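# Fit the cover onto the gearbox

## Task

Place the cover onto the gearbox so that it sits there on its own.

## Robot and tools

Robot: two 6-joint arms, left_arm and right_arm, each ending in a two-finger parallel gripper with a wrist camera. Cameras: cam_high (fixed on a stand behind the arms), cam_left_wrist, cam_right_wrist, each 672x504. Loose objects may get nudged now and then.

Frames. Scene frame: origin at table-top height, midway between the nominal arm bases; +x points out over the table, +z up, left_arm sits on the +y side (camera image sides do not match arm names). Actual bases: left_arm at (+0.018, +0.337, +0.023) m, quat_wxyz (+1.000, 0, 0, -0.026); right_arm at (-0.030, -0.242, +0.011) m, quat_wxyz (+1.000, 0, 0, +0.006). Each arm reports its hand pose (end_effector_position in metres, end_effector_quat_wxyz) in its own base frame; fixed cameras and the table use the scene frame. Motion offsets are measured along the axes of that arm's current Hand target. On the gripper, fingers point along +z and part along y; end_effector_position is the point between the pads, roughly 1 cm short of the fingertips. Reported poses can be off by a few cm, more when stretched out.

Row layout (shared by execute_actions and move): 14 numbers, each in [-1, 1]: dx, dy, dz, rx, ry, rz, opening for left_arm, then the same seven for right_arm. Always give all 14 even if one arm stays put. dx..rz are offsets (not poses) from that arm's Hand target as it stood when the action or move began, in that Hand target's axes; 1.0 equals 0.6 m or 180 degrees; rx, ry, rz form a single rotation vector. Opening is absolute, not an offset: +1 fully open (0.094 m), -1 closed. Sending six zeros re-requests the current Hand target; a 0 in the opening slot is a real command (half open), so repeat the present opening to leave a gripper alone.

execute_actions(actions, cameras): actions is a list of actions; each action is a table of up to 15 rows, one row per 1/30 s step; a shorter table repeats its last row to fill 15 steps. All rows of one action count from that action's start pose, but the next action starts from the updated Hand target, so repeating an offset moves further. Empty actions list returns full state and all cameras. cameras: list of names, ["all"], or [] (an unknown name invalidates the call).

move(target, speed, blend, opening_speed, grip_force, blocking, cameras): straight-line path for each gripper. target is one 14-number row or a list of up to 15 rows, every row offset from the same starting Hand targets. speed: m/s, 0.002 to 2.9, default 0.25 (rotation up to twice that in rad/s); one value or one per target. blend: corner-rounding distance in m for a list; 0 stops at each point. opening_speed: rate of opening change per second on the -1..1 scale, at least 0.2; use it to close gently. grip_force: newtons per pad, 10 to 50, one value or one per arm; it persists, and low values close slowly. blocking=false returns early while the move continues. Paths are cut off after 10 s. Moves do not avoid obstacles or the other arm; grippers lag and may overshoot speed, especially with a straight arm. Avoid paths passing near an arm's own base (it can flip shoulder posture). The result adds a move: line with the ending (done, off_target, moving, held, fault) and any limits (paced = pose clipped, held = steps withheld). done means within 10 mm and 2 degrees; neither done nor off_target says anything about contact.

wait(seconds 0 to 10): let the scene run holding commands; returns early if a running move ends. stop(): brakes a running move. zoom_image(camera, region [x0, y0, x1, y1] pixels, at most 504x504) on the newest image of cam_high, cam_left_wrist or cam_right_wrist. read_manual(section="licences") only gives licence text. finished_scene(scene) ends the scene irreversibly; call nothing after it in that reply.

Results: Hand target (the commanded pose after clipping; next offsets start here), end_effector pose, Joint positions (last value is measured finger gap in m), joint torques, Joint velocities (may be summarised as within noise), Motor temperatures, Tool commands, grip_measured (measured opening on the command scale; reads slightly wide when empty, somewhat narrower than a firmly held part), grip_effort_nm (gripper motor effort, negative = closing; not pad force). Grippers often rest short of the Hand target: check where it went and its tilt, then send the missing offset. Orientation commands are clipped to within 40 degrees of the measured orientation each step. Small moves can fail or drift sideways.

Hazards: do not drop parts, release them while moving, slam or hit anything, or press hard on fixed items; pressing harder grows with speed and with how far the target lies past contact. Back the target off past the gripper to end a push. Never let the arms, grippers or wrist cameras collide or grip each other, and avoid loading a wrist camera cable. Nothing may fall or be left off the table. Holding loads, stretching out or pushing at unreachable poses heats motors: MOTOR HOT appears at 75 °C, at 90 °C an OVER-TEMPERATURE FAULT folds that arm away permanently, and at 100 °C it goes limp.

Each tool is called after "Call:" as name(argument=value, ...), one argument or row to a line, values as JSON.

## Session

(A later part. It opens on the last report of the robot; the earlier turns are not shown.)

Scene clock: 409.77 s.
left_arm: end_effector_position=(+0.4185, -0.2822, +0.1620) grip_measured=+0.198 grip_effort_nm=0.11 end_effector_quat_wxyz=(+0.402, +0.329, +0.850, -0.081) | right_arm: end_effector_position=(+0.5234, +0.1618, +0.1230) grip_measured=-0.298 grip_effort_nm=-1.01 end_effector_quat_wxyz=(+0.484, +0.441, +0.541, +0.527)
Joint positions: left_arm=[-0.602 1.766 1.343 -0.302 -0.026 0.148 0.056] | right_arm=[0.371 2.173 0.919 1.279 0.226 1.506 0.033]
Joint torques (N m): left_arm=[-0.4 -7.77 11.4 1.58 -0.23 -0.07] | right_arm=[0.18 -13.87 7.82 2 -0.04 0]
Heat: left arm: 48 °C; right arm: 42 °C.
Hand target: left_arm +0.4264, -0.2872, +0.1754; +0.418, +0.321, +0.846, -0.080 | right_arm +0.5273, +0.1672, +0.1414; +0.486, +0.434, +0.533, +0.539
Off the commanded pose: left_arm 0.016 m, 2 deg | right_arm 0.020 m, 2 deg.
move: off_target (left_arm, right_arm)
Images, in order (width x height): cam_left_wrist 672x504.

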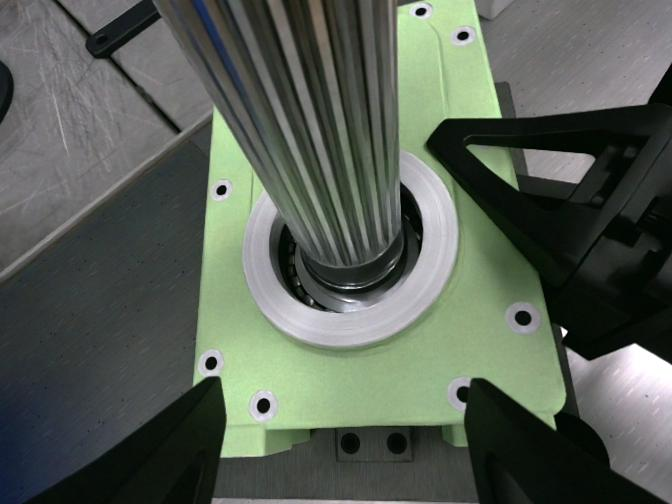

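Call:
zoom_image(
  camera="cam_left_wrist",
  region=[220, 130, 480, 370],
)

Scaled by 1.938 from the camera's 672x504 image, which has a finer 960x720 frame.

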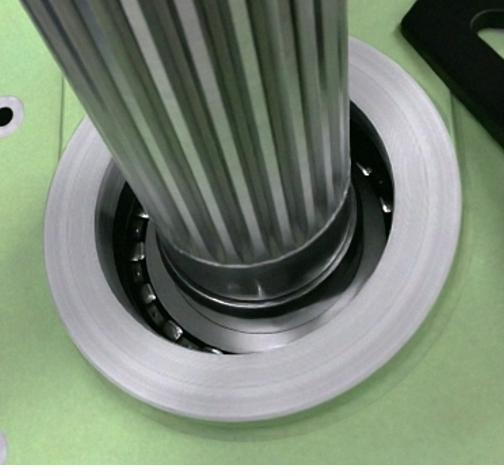

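Call:
move(
  target=[0.1968,-0.013,-0.079,0,-0.187,0,0.2,0,0,0,0,0,0,-0.5],
  speed=0.12,
  cameras=["cam_left_wrist", "cam_right_wrist"],
)

Scene clock: 424.47 s.
left_arm: end_effector_position=(+0.3384, -0.2192, +0.1135) grip_measured=+0.198 grip_effort_nm=0.11 end_effector_quat_wxyz=(+0.640, +0.286, +0.693, -0.168) | right_arm: end_effector_position=(+0.5234, +0.1618, +0.1230) grip_measured=-0.298 grip_effort_nm=-1.01 end_effector_quat_wxyz=(+0.484, +0.441, +0.541, +0.527)
Joint positions: left_arm=[-0.521 1.708 0.312 1.271 0.126 0.151 0.056] | right_arm=[0.371 2.173 0.919 1.279 0.226 1.506 0.033]
Joint torques (N m): left_arm=[0.7 -4.56 3.99 2.06 0.04 0.03] | right_arm=[0.18 -13.87 7.83 2 -0.04 -0.01]
Heat: left arm: 47 °C; right arm: 42 °C.
Hand target: left_arm +0.3383, -0.2177, +0.1151; +0.645, +0.284, +0.689, -0.170 | right_arm +0.5273, +0.1672, +0.1414; +0.486, +0.434, +0.533, +0.539
Off the commanded pose: left_arm 0.002 m, 1 deg | right_arm 0.020 m, 2 deg.
move: off_target (right_arm)
Images, in order (width x height): cam_left_wrist 672x504, cam_right_wrist 672x504.

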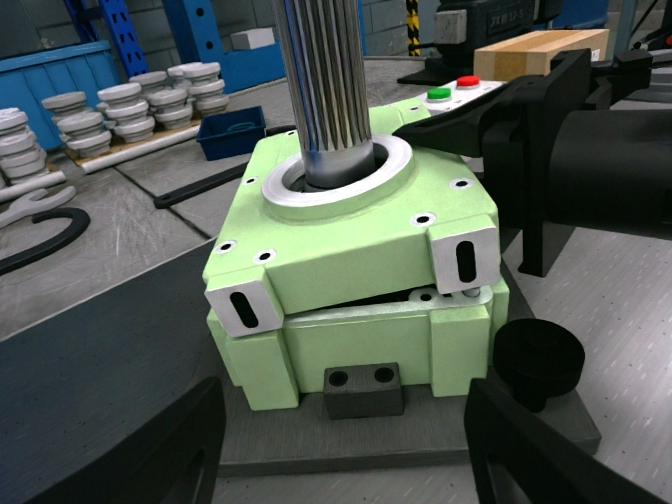

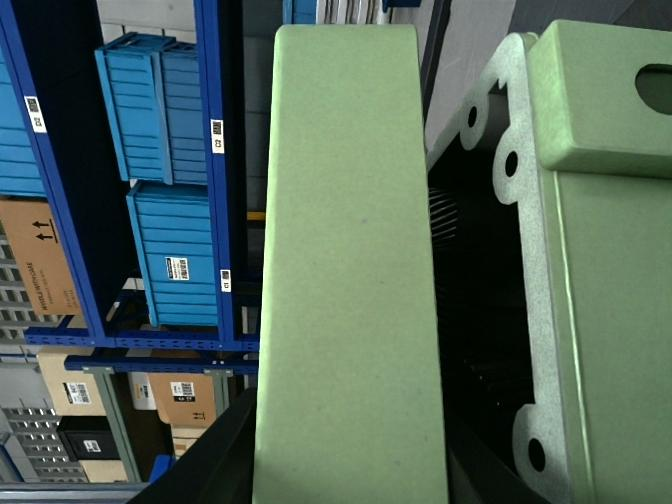

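Call:
move(
  target=[0,0,0,0,0,0,0.2,0.0001,-0.0432,-0.005,-0.013,-0.0012,0.0103,-0.5],
  speed=0.05,
  cameras=["cam_left_wrist", "cam_right_wrist"],
)

Scene clock: 428.53 s.
left_arm: end_effector_position=(+0.3384, -0.2192, +0.1137) grip_measured=+0.198 grip_effort_nm=0.11 end_effector_quat_wxyz=(+0.641, +0.286, +0.693, -0.168) | right_arm: end_effector_position=(+0.5234, +0.1544, +0.1250) grip_measured=-0.302 grip_effort_nm=-1.01 end_effector_quat_wxyz=(+0.500, +0.438, +0.506, +0.549)
Joint positions: left_arm=[-0.521 1.708 0.312 1.271 0.126 0.151 0.056] | right_arm=[0.364 2.235 0.919 1.422 0.245 1.519 0.033]
Joint torques (N m): left_arm=[0.66 -4.59 4.01 2.07 0.05 0.03] | right_arm=[0.62 -7.95 7.12 2.24 -0.27 0.11]
Heat: left arm: 48 °C; right arm: 42 °C.
Hand target: left_arm +0.3383, -0.2177, +0.1151; +0.645, +0.284, +0.689, -0.170 | right_arm +0.5259, +0.1657, +0.1155; +0.487, +0.434, +0.514, +0.557
Off the commanded pose: left_arm 0.002 m, 1 deg | right_arm 0.015 m, 2 deg.
move: off_target (right_arm)
Images, in order (width x height): cam_left_wrist 672x504, cam_right_wrist 672x504.

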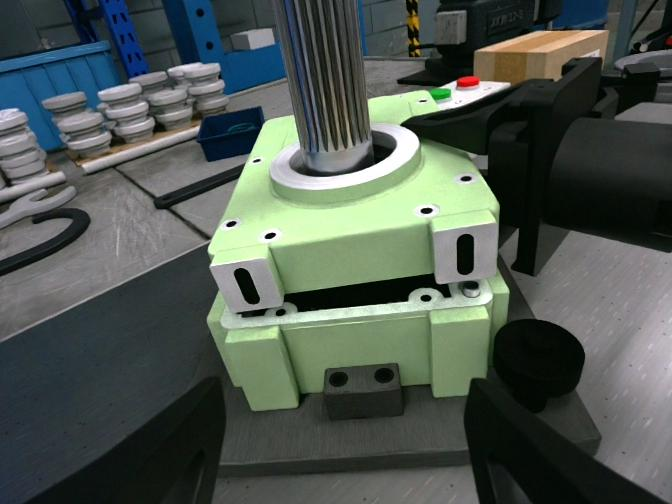

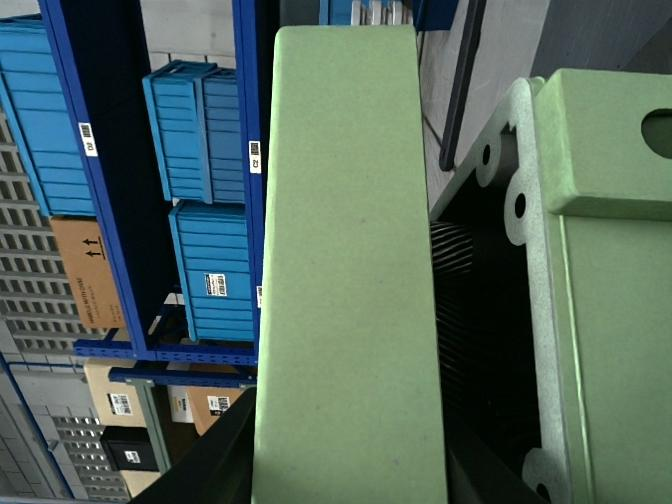

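Call:
move(
  target=[0,0,0,0,0,0,0.2,0.0062,0,0.0078,0,0,0,-0.5],
  speed=0.05,
  cameras=["cam_left_wrist"],
)

Scene clock: 431.00 s.
left_arm: end_effector_position=(+0.3384, -0.2192, +0.1137) grip_measured=+0.198 grip_effort_nm=0.11 end_effector_quat_wxyz=(+0.641, +0.286, +0.693, -0.168) | right_arm: end_effector_position=(+0.5233, +0.1542, +0.1249) grip_measured=-0.302 grip_effort_nm=-1.01 end_effector_quat_wxyz=(+0.501, +0.438, +0.506, +0.549)
Joint positions: left_arm=[-0.521 1.708 0.312 1.271 0.126 0.151 0.056] | right_arm=[0.364 2.237 0.919 1.426 0.246 1.519 0.033]
Joint torques (N m): left_arm=[0.7 -4.56 3.99 2.06 0.07 0.01] | right_arm=[1.17 -7.39 9.21 2.04 -0.2 0.09]
Heat: left arm: 48 °C; right arm: 43 °C.
Hand target: left_arm +0.3383, -0.2177, +0.1151; +0.645, +0.284, +0.689, -0.170 | right_arm +0.5300, +0.1701, +0.1159; +0.487, +0.434, +0.514, +0.557
Off the commanded pose: left_arm 0.002 m, 1 deg | right_arm 0.019 m, 2 deg.
move: off_target (right_arm)
Images, in order (width x height): cam_left_wrist 672x504.

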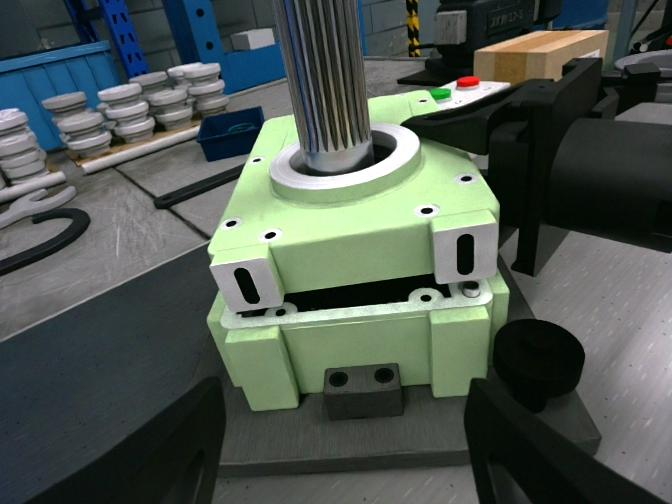

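Call:
wait(
  seconds=0.1,
  cameras=["cam_right_wrist", "cam_high", "cam_left_wrist"],
)

Call:
zoom_image(
  camera="cam_right_wrist",
  region=[400, 0, 672, 504],
)

Call:
zoom_image(
  camera="cam_high",
  region=[330, 130, 500, 290],
)

Scene clock: 433.43 s.
left_arm: end_effector_position=(+0.3384, -0.2192, +0.1137) grip_measured=+0.198 grip_effort_nm=0.11 end_effector_quat_wxyz=(+0.641, +0.286, +0.693, -0.168) | right_arm: end_effector_position=(+0.5233, +0.1542, +0.1249) grip_measured=-0.302 grip_effort_nm=-1.01 end_effector_quat_wxyz=(+0.501, +0.438, +0.506, +0.549)
Joint positions: left_arm=[-0.521 1.708 0.312 1.271 0.126 0.151 0.056] | right_arm=[0.364 2.237 0.919 1.426 0.246 1.519 0.033]
Joint torques (N m): left_arm=[0.72 -4.55 4.03 2.07 0.07 0.02] | right_arm=[1.17 -7.41 9.21 2.04 -0.2 0.1]
Heat: left arm: 49 °C; right arm: 43 °C.
Hand target: left_arm +0.3383, -0.2177, +0.1151; +0.645, +0.284, +0.689, -0.170 | right_arm +0.5300, +0.1701, +0.1159; +0.487, +0.434, +0.514, +0.557
Tool commands: left_gripper/opening=+0.2 right_gripper/opening=-0.5
Off the commanded pose: left_arm 0.002 m, 1 deg | right_arm 0.019 m, 2 deg.
wait: 0.10 s; at rest from the start

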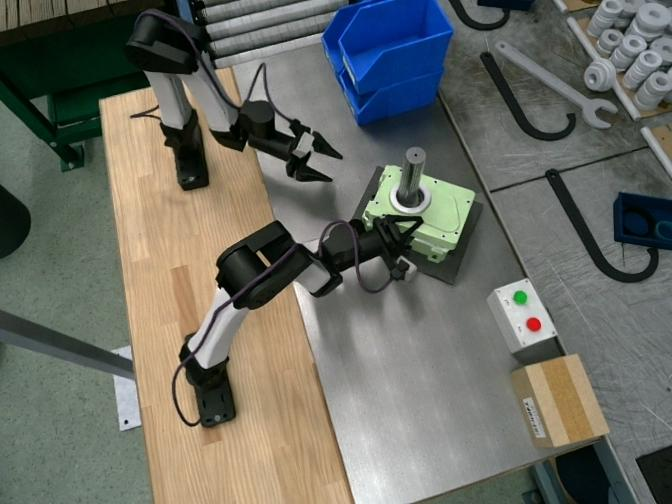

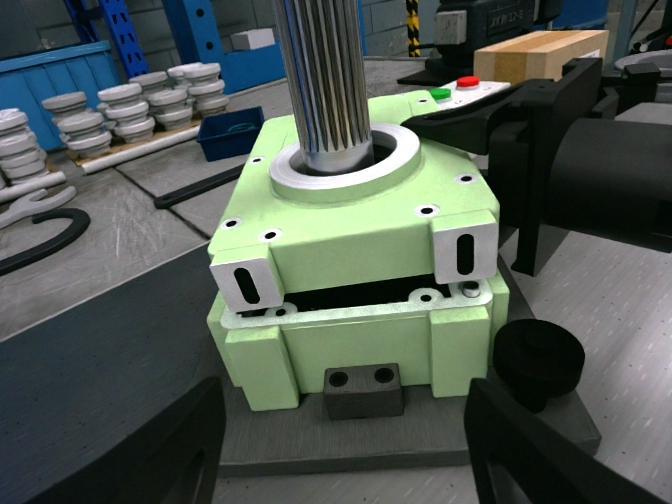

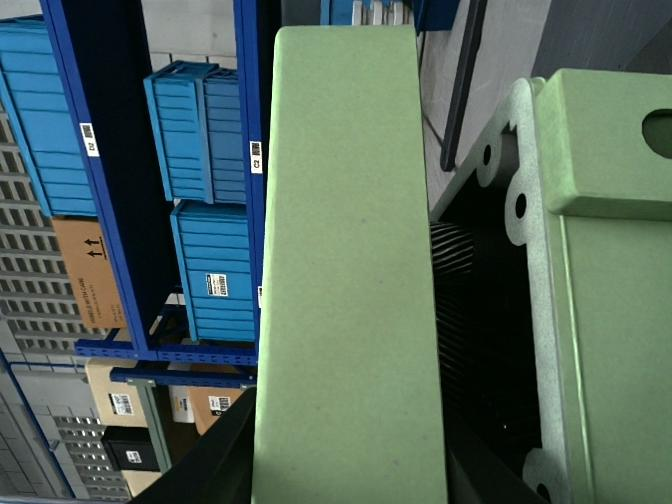

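Scaled by 1.000.

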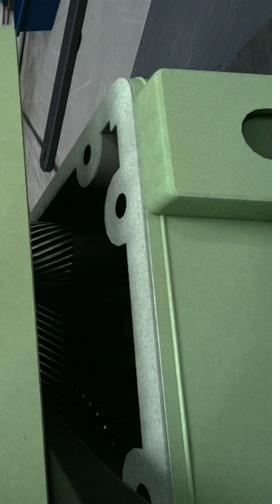

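Scaled by 2.965 from the camera's 672x504 image, which has a finer 960x720 frame.

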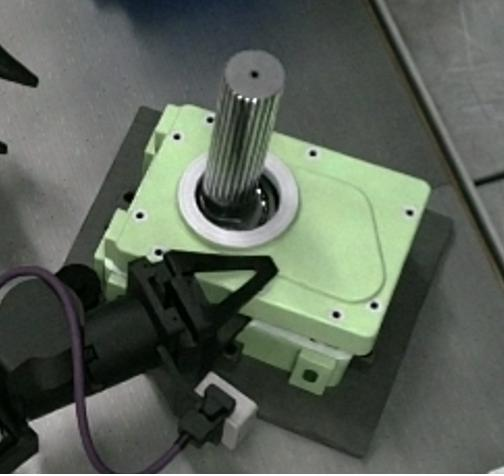

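Call:
zoom_image(
  camera="cam_high",
  region=[405, 180, 485, 270],
)

Call:
zoom_image(
  camera="cam_left_wrist",
  region=[190, 190, 530, 420],
)

Scaled by 5.600 from the camera's 672x504 image, which has a finer 960x720 frame.

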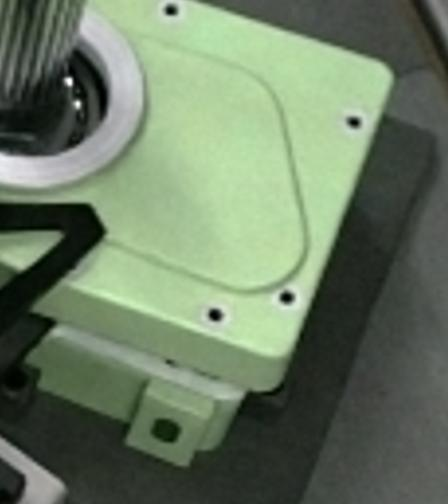

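Scaled by 1.482 from the camera's 672x504 image, which has a finer 960x720 frame.

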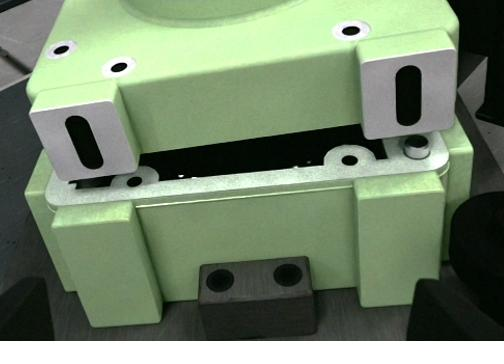

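Call:
move(
  target=[0,0,0,0,0,0,0.2,0.0076,0.0115,-0.01365,0,0,0,-0.5],
  speed=0.05,
  cameras=["cam_left_wrist"],
)

Scene clock: 440.27 s.
left_arm: end_effector_position=(+0.3384, -0.2192, +0.1137) grip_measured=+0.198 grip_effort_nm=0.11 end_effector_quat_wxyz=(+0.641, +0.286, +0.693, -0.168) | right_arm: end_effector_position=(+0.5229, +0.1539, +0.1250) grip_measured=-0.302 grip_effort_nm=-1.01 end_effector_quat_wxyz=(+0.505, +0.441, +0.504, +0.545)
Joint positions: left_arm=[-0.521 1.708 0.312 1.271 0.126 0.151 0.056] | right_arm=[0.37 2.237 0.919 1.427 0.264 1.514 0.033]
Joint torques (N m): left_arm=[0.76 -4.57 4.01 2.05 0.06 0.01] | right_arm=[2.07 -10.76 6.06 2.01 -0.22 0.13]
Heat: left arm: 49 °C; right arm: 43 °C.
Hand target: left_arm +0.3383, -0.2177, +0.1151; +0.645, +0.284, +0.689, -0.170 | right_arm +0.5206, +0.1733, +0.1219; +0.487, +0.434, +0.514, +0.557
Off the commanded pose: left_arm 0.002 m, 1 deg | right_arm 0.020 m, 3 deg.
move: off_target (right_arm)
Images, in order (width x height): cam_left_wrist 672x504.

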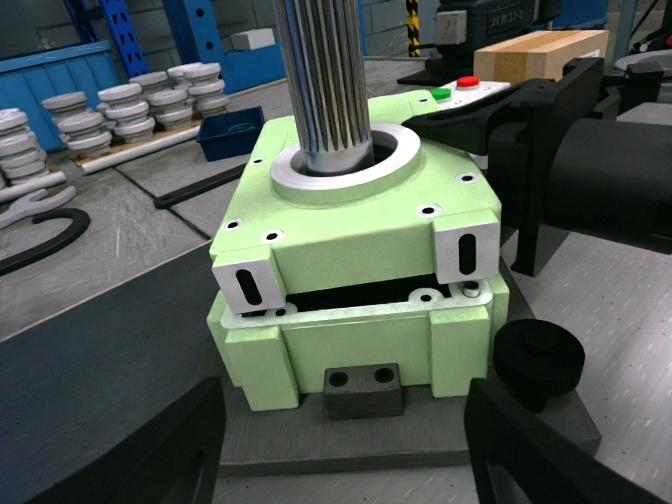

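Call:
move(
  target=[0,0,0,0,0,0,0.2,-0.0124,0.0603,-0.0004,-0.013,-0.0012,0.0104,-0.5],
  speed=0.05,
  cameras=["cam_left_wrist", "cam_high"],
)

Call:
zoom_image(
  camera="cam_high",
  region=[360, 140, 480, 270],
)

Scene clock: 442.93 s.
left_arm: end_effector_position=(+0.3384, -0.2192, +0.1137) grip_measured=+0.198 grip_effort_nm=0.11 end_effector_quat_wxyz=(+0.641, +0.286, +0.693, -0.168) | right_arm: end_effector_position=(+0.5224, +0.1550, +0.1258) grip_measured=-0.300 grip_effort_nm=-1.01 end_effector_quat_wxyz=(+0.487, +0.456, +0.510, +0.542)
Joint positions: left_arm=[-0.521 1.708 0.312 1.271 0.126 0.151 0.056] | right_arm=[0.371 2.194 0.912 1.347 0.261 1.552 0.033]
Joint torques (N m): left_arm=[0.75 -4.57 3.97 2.05 0.06 0.03] | right_arm=[0.83 -15.95 5.31 2.51 -0.31 -0.03]
Heat: left arm: 49 °C; right arm: 43 °C.
Hand target: left_arm +0.3383, -0.2177, +0.1151; +0.645, +0.284, +0.689, -0.170 | right_arm +0.5180, +0.1662, +0.1582; +0.487, +0.433, +0.495, +0.575
Off the commanded pose: left_arm 0.002 m, 1 deg | right_arm 0.034 m, 5 deg.
move: off_target (right_arm)
Images, in order (width x height): cam_high 672x504, cam_left_wrist 672x504.

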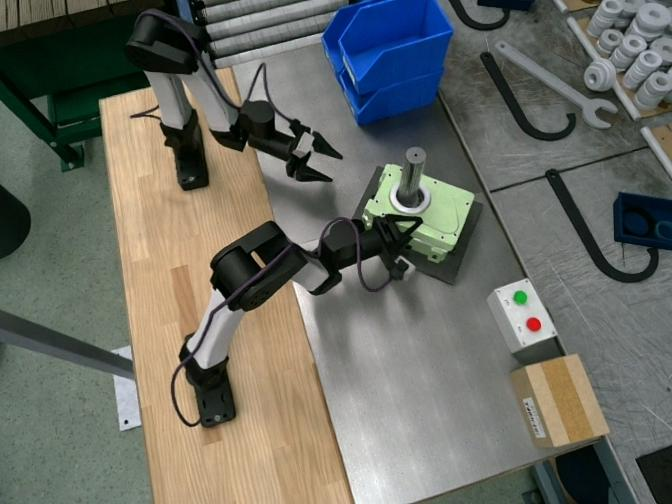

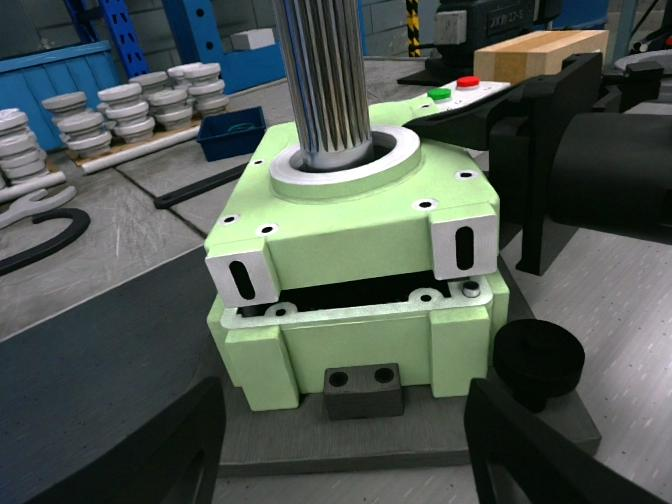

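Scaled by 3.877 from the camera's 672x504 image, which has a finer 960x720 frame.

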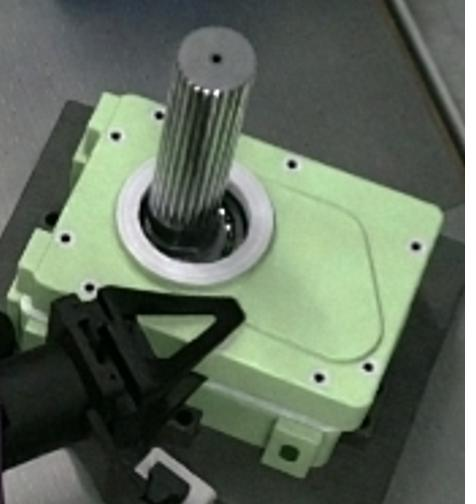

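Call:
move(
  target=[0,0,0,0,0,0,0.2,0,0.025,0,0,0,0,-0.5],
  speed=0.05,
  cameras=["cam_left_wrist", "cam_high"],
)

Call:
zoom_image(
  camera="cam_high",
  region=[360, 140, 480, 270],
)

Scene clock: 444.07 s.
left_arm: end_effector_position=(+0.3384, -0.2192, +0.1137) grip_measured=+0.198 grip_effort_nm=0.11 end_effector_quat_wxyz=(+0.641, +0.286, +0.693, -0.168) | right_arm: end_effector_position=(+0.5201, +0.1591, +0.1303) grip_measured=-0.300 grip_effort_nm=-1.01 end_effector_quat_wxyz=(+0.477, +0.457, +0.525, +0.537)
Joint positions: left_arm=[-0.521 1.708 0.312 1.271 0.126 0.151 0.056] | right_arm=[0.375 2.147 0.905 1.274 0.248 1.552 0.033]
Joint torques (N m): left_arm=[0.65 -4.56 3.99 2.05 0.06 0.01] | right_arm=[0.53 -16.44 5.75 2.77 -0.14 -0.02]
Heat: left arm: 49 °C; right arm: 43 °C.
Hand target: left_arm +0.3383, -0.2177, +0.1151; +0.645, +0.284, +0.689, -0.170 | right_arm +0.5160, +0.1657, +0.1729; +0.487, +0.433, +0.495, +0.575
Off the commanded pose: left_arm 0.002 m, 1 deg | right_arm 0.043 m, 6 deg.
move: off_target (right_arm)
Images, in order (width x height): cam_high 672x504, cam_left_wrist 672x504.

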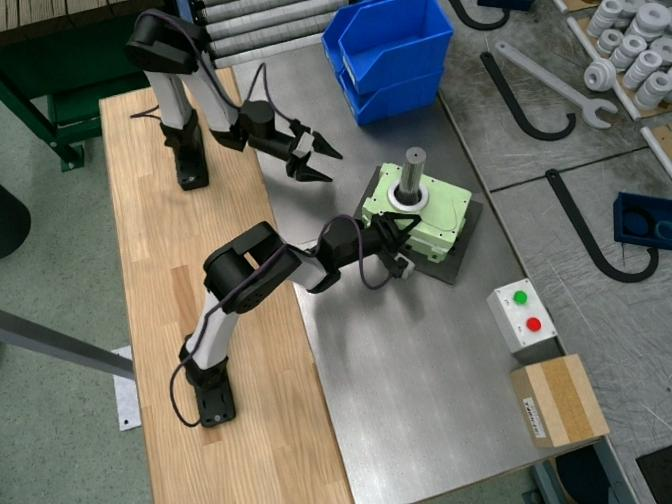

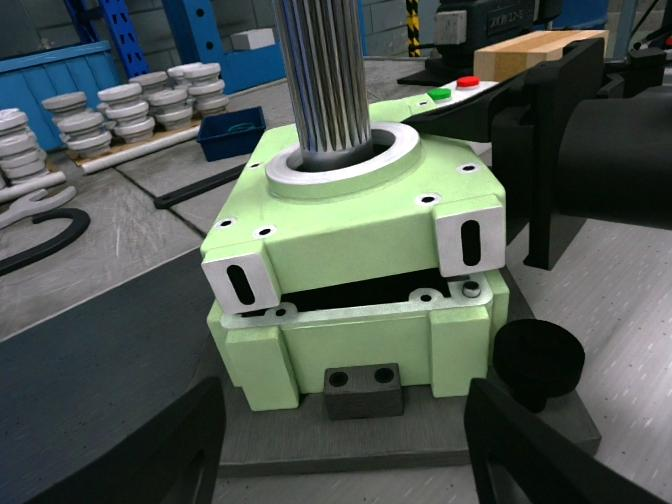

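Scaled by 3.877 from the camera's 672x504 image, which has a finer 960x720 frame.

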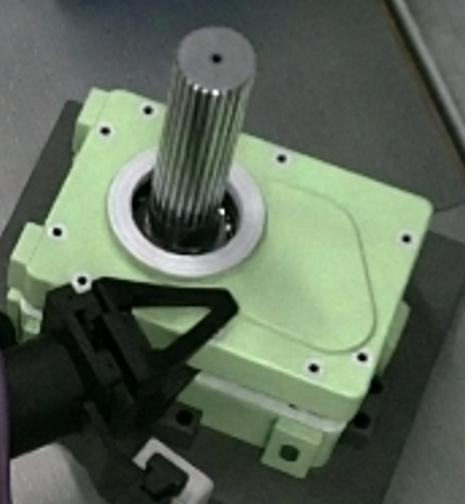

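Call:
move(
  target=[0,0,0,0,0,0,0.2,0.0097,-0.0005,0.00245,-0.01736,-0.0016,0.0138,-0.5],
  speed=0.05,
  cameras=["cam_left_wrist", "cam_high", "cam_right_wrist"],
)

Call:
zoom_image(
  camera="cam_high",
  region=[360, 140, 480, 270],
)

Scene clock: 446.87 s.
left_arm: end_effector_position=(+0.3384, -0.2192, +0.1137) grip_measured=+0.198 grip_effort_nm=0.11 end_effector_quat_wxyz=(+0.641, +0.286, +0.693, -0.168) | right_arm: end_effector_position=(+0.5178, +0.1655, +0.1283) grip_measured=-0.302 grip_effort_nm=-1.01 end_effector_quat_wxyz=(+0.474, +0.457, +0.523, +0.541)
Joint positions: left_arm=[-0.521 1.708 0.312 1.271 0.126 0.151 0.056] | right_arm=[0.391 2.157 0.905 1.289 0.259 1.56 0.033]
Joint torques (N m): left_arm=[0.68 -4.52 4.01 2.06 0.06 0.02] | right_arm=[0.51 -12.68 6.91 3.59 -0.06 0.21]
Heat: left arm: 50 °C; right arm: 43 °C.
Hand target: left_arm +0.3383, -0.2177, +0.1151; +0.645, +0.284, +0.689, -0.170 | right_arm +0.5166, +0.1715, +0.1730; +0.488, +0.432, +0.468, +0.597
Off the commanded pose: left_arm 0.002 m, 1 deg | right_arm 0.045 m, 10 deg.
move: off_target (right_arm)

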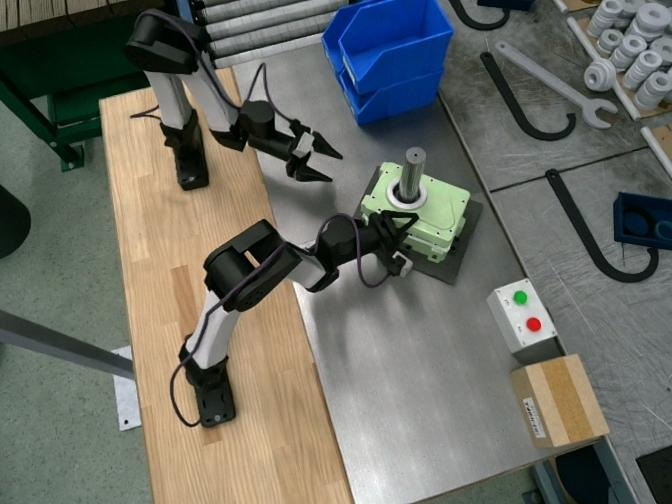

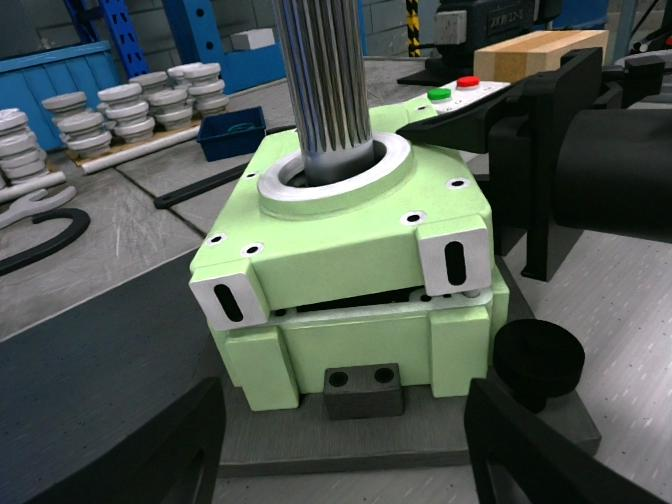

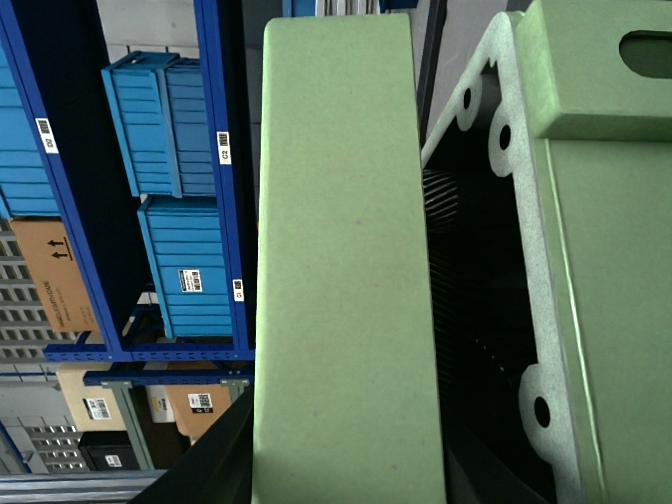

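Scaled by 3.877 from the camera's 672x504 image, which has a finer 960x720 frame.

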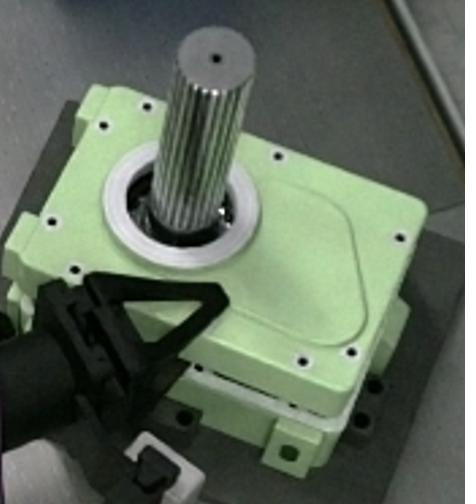

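Call:
zoom_image(
  camera="cam_left_wrist",
  region=[180, 200, 530, 420],
)

Call:
zoom_image(
  camera="cam_high",
  region=[405, 180, 485, 270],
)

Scaled by 1.440 from the camera's 672x504 image, which has a finer 960x720 frame.

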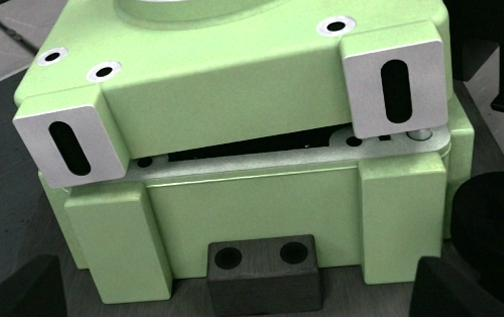

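Scaled by 5.600 from the camera's 672x504 image, which has a finer 960x720 frame.

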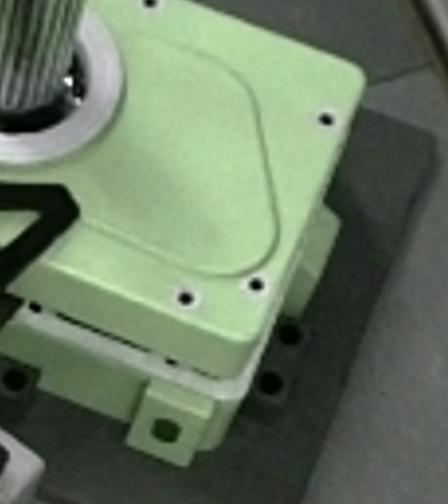

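Call:
zoom_image(
  camera="cam_high",
  region=[400, 225, 455, 268],
)

Call:
zoom_image(
  camera="cam_right_wrist",
  region=[380, 0, 672, 504],
)

Scaled by 9.164 from the camera's 672x504 image, which has a finer 960x720 frame.

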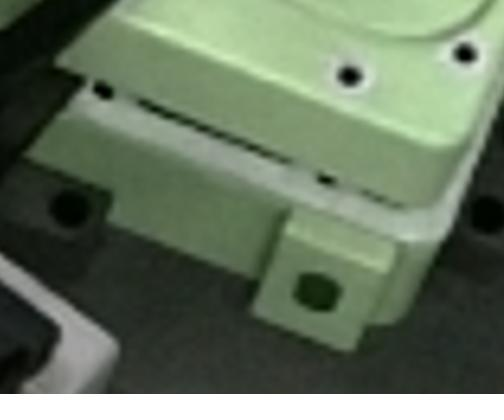

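Scaled by 1.000.

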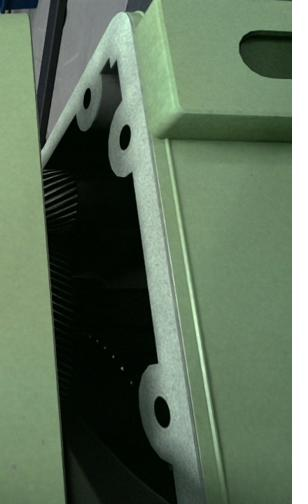

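Call:
zoom_image(
  camera="cam_right_wrist",
  region=[400, 0, 620, 165],
)

Call:
zoom_image(
  camera="cam_right_wrist",
  region=[420, 330, 640, 504],
)

Scaled by 2.291 from the camera's 672x504 image, which has a finer 960x720 frame.

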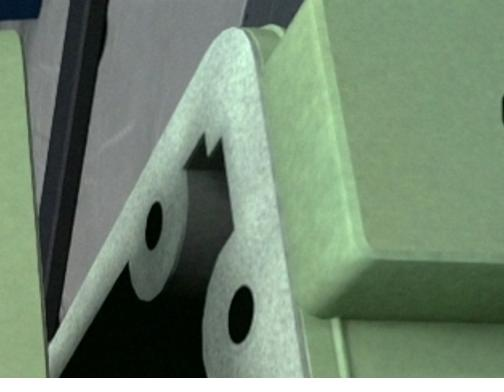

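Scaled by 2.291 from the camera's 672x504 image, which has a finer 960x720 frame.

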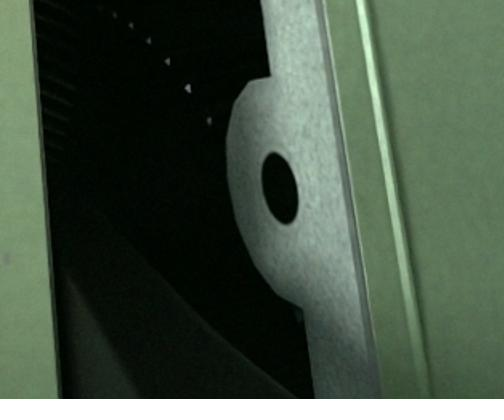

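Call:
move(
  target=[0,0,0,0,0,0,0.2,-0.0151,-0.0323,-0.00415,-0.013,-0.0012,0.0104,-0.5],
  speed=0.05,
  cameras=["cam_left_wrist", "cam_high", "cam_right_wrist"],
)

Call:
zoom_image(
  camera="cam_high",
  region=[360, 140, 480, 270],
)

Call:
zoom_image(
  camera="cam_left_wrist",
  region=[180, 200, 530, 420],
)

Scene clock: 458.27 s.
left_arm: end_effector_position=(+0.3384, -0.2192, +0.1137) grip_measured=+0.198 grip_effort_nm=0.11 end_effector_quat_wxyz=(+0.641, +0.286, +0.693, -0.168) | right_arm: end_effector_position=(+0.5182, +0.1572, +0.1260) grip_measured=-0.311 grip_effort_nm=-1.01 end_effector_quat_wxyz=(+0.483, +0.453, +0.485, +0.571)
Joint positions: left_arm=[-0.521 1.708 0.312 1.271 0.126 0.151 0.056] | right_arm=[0.377 2.24 0.905 1.457 0.258 1.589 0.032]
Joint torques (N m): left_arm=[0.69 -4.59 3.96 2.06 0.06 0.02] | right_arm=[0.25 -10.18 7.45 3.26 -0.2 0.16]
Motor temperatures (°C): left_arm=[21 35 39 50 22 22 22] | right_arm=[23 38 34 49 20 19 22]
Heat: left arm: 50 °C; right arm: 49 °C.
Hand target: left_arm +0.3383, -0.2177, +0.1151; +0.645, +0.284, +0.689, -0.170 | right_arm +0.5190, +0.1639, +0.1529; +0.487, +0.431, +0.448, +0.614
Off the commanded pose: left_arm 0.002 m, 1 deg | right_arm 0.028 m, 7 deg.
move: off_target (right_arm)

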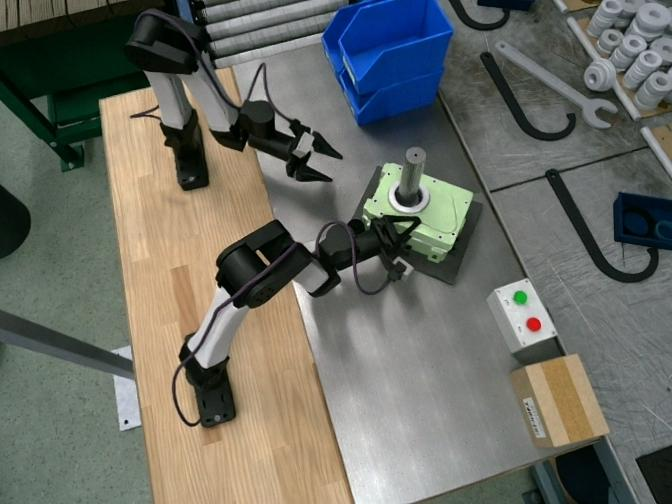

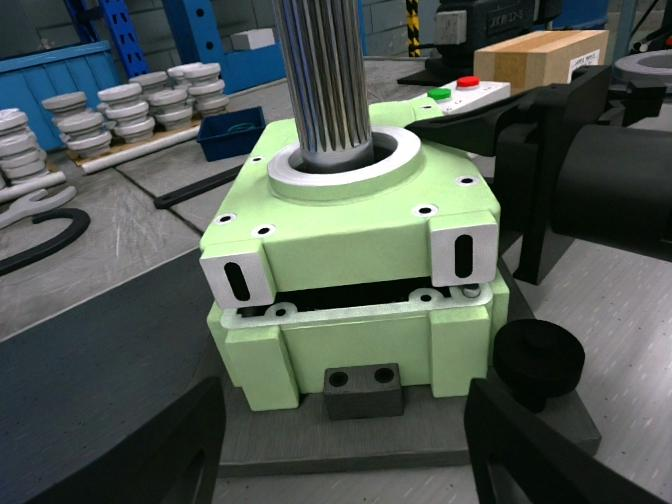

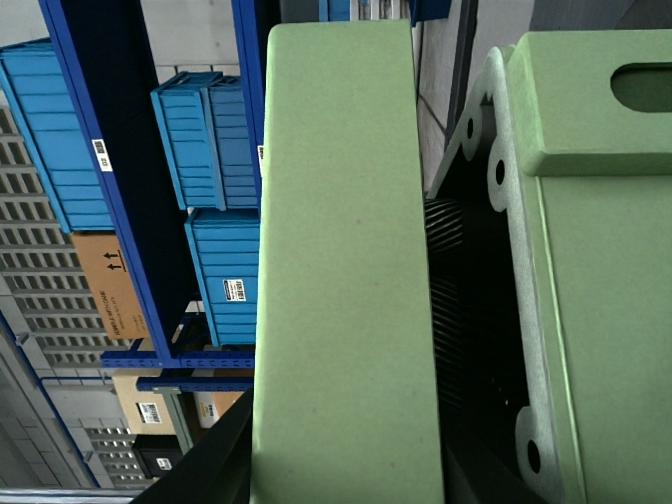

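Scaled by 3.877 from the camera's 672x504 image, which has a finer 960x720 frame.

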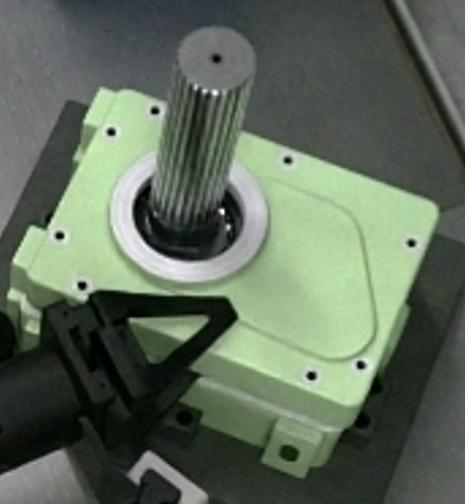

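Scaled by 1.440 from the camera's 672x504 image, which has a finer 960x720 frame.

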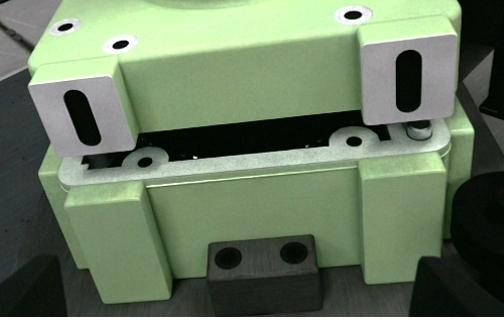

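Call:
move(
  target=[0,0,0,0,0,0,0.2,0.0074,-0.0002,-0.0021,0,0,0,-0.5],
  speed=0.05,
  cameras=["cam_left_wrist", "cam_high"],
)

Call:
zoom_image(
  camera="cam_high",
  region=[360, 140, 480, 270],
)

Call:
zoom_image(
  camera="cam_left_wrist",
  region=[180, 200, 530, 420],
)

Scene clock: 460.10 s.
left_arm: end_effector_position=(+0.3384, -0.2192, +0.1137) grip_measured=+0.198 grip_effort_nm=0.11 end_effector_quat_wxyz=(+0.641, +0.286, +0.693, -0.168) | right_arm: end_effector_position=(+0.5184, +0.1558, +0.1257) grip_measured=-0.311 grip_effort_nm=-1.01 end_effector_quat_wxyz=(+0.485, +0.456, +0.483, +0.569)
Joint positions: left_arm=[-0.521 1.708 0.312 1.271 0.126 0.151 0.056] | right_arm=[0.377 2.241 0.905 1.459 0.266 1.589 0.032]
Joint torques (N m): left_arm=[0.7 -4.59 3.95 2.06 0.06 0.02] | right_arm=[1.18 -10.3 7.43 3.25 -0.18 0.15]
Heat: left arm: 50 °C; right arm: 49 °C.
Hand target: left_arm +0.3383, -0.2177, +0.1151; +0.645, +0.284, +0.689, -0.170 | right_arm +0.5172, +0.1682, +0.1530; +0.487, +0.430, +0.448, +0.614
Off the commanded pose: left_arm 0.002 m, 1 deg | right_arm 0.030 m, 7 deg.
move: off_target (right_arm)
Images, in order (width x height): cam_high 672x504, cam_left_wrist 672x504.

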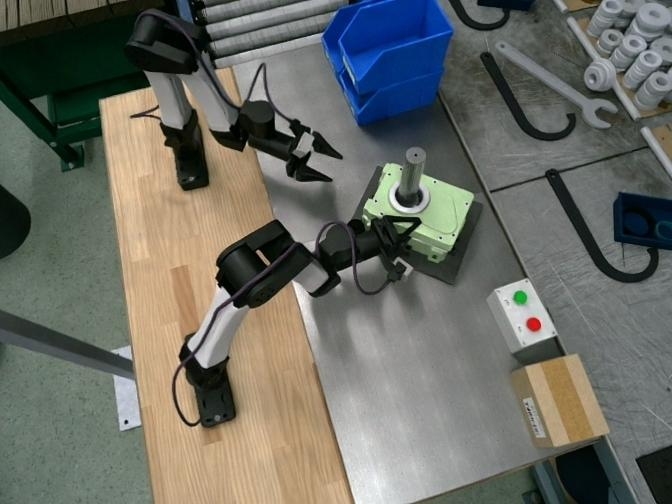

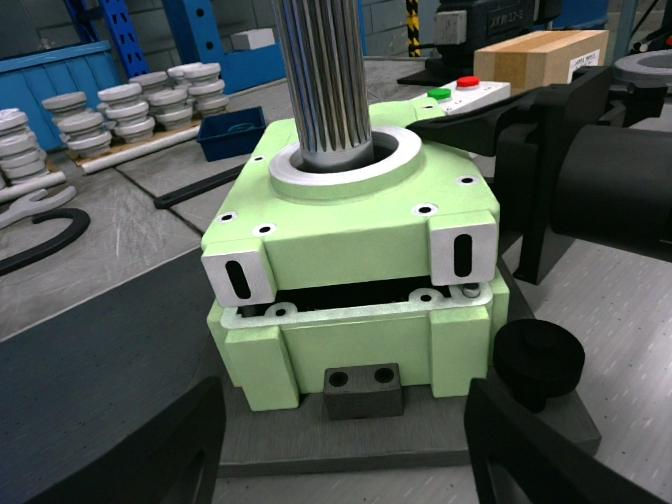

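Scaled by 3.877 from the camera's 672x504 image, which has a finer 960x720 frame.

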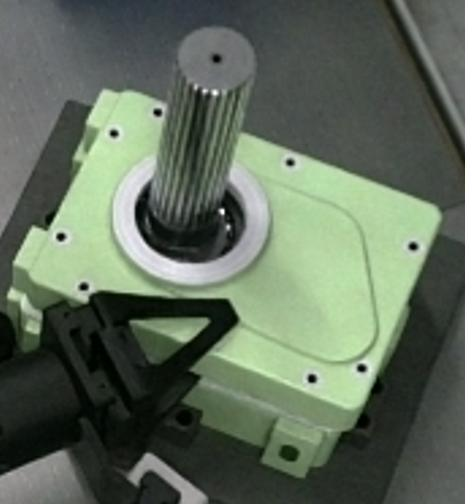

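Scaled by 1.440 from the camera's 672x504 image, which has a finer 960x720 frame.

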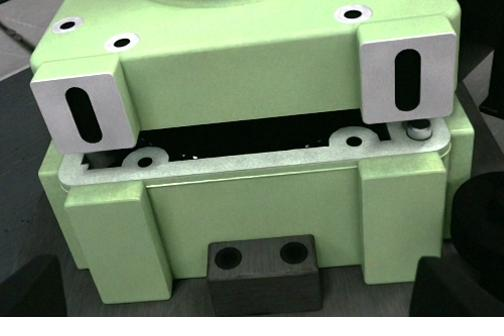

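Call:
move(
  target=[0,0,0,0,0,0,0.2,0.0015,0.02,0.004,0,0,0,-0.5],
  speed=0.05,
  cameras=["cam_left_wrist", "cam_high"],
)

Call:
zoom_image(
  camera="cam_high",
  region=[360, 140, 480, 270],
)

Call:
zoom_image(
  camera="cam_left_wrist",
  region=[180, 200, 530, 420],
)

Scene clock: 462.10 s.
left_arm: end_effector_position=(+0.3384, -0.2192, +0.1137) grip_measured=+0.198 grip_effort_nm=0.11 end_effector_quat_wxyz=(+0.641, +0.286, +0.693, -0.168) | right_arm: end_effector_position=(+0.5184, +0.1557, +0.1255) grip_measured=-0.311 grip_effort_nm=-1.01 end_effector_quat_wxyz=(+0.485, +0.456, +0.483, +0.569)
Joint positions: left_arm=[-0.521 1.708 0.312 1.271 0.126 0.151 0.056] | right_arm=[0.377 2.241 0.905 1.458 0.267 1.589 0.032]
Joint torques (N m): left_arm=[0.69 -4.6 4 2.04 0.06 0.02] | right_arm=[1.13 -14.34 7.12 2.87 -0.18 0.14]
Heat: left arm: 50 °C; right arm: 49 °C.
Hand target: left_arm +0.3383, -0.2177, +0.1151; +0.645, +0.284, +0.689, -0.170 | right_arm +0.5168, +0.1678, +0.1652; +0.488, +0.431, +0.448, +0.614
Off the commanded pose: left_arm 0.002 m, 1 deg | right_arm 0.042 m, 7 deg.
move: off_target (right_arm)
Images, in order (width x height): cam_high 672x504, cam_left_wrist 672x504.

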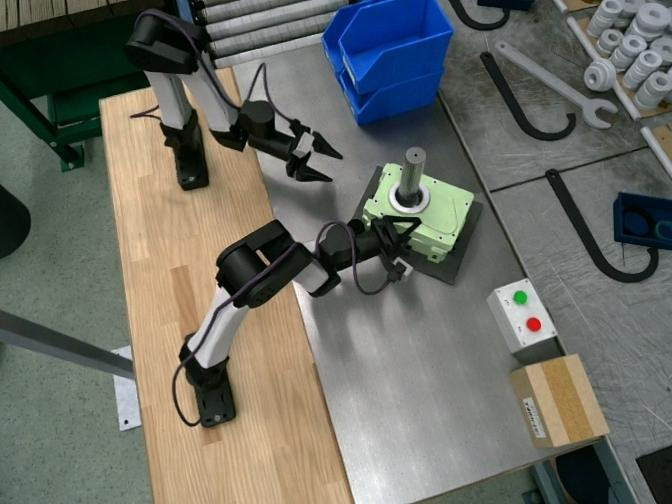

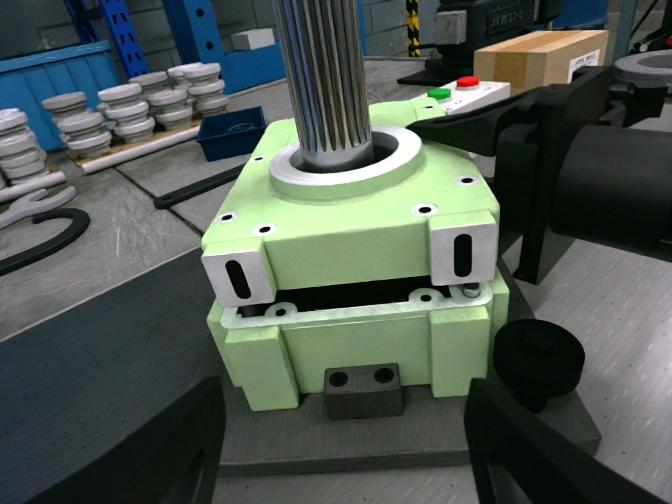

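Scaled by 3.877 from the camera's 672x504 image, which has a finer 960x720 frame.

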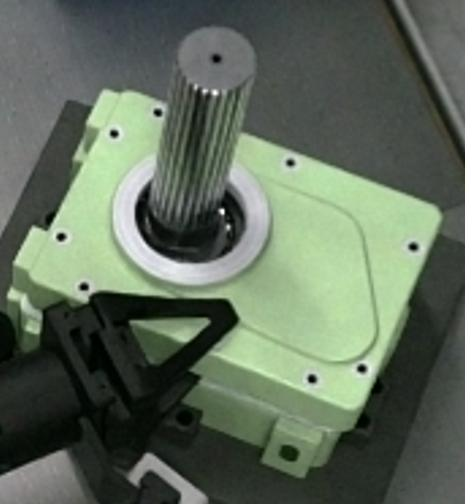

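Scaled by 1.440 from the camera's 672x504 image, which has a finer 960x720 frame.

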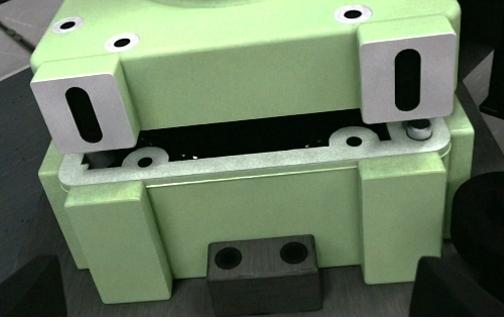

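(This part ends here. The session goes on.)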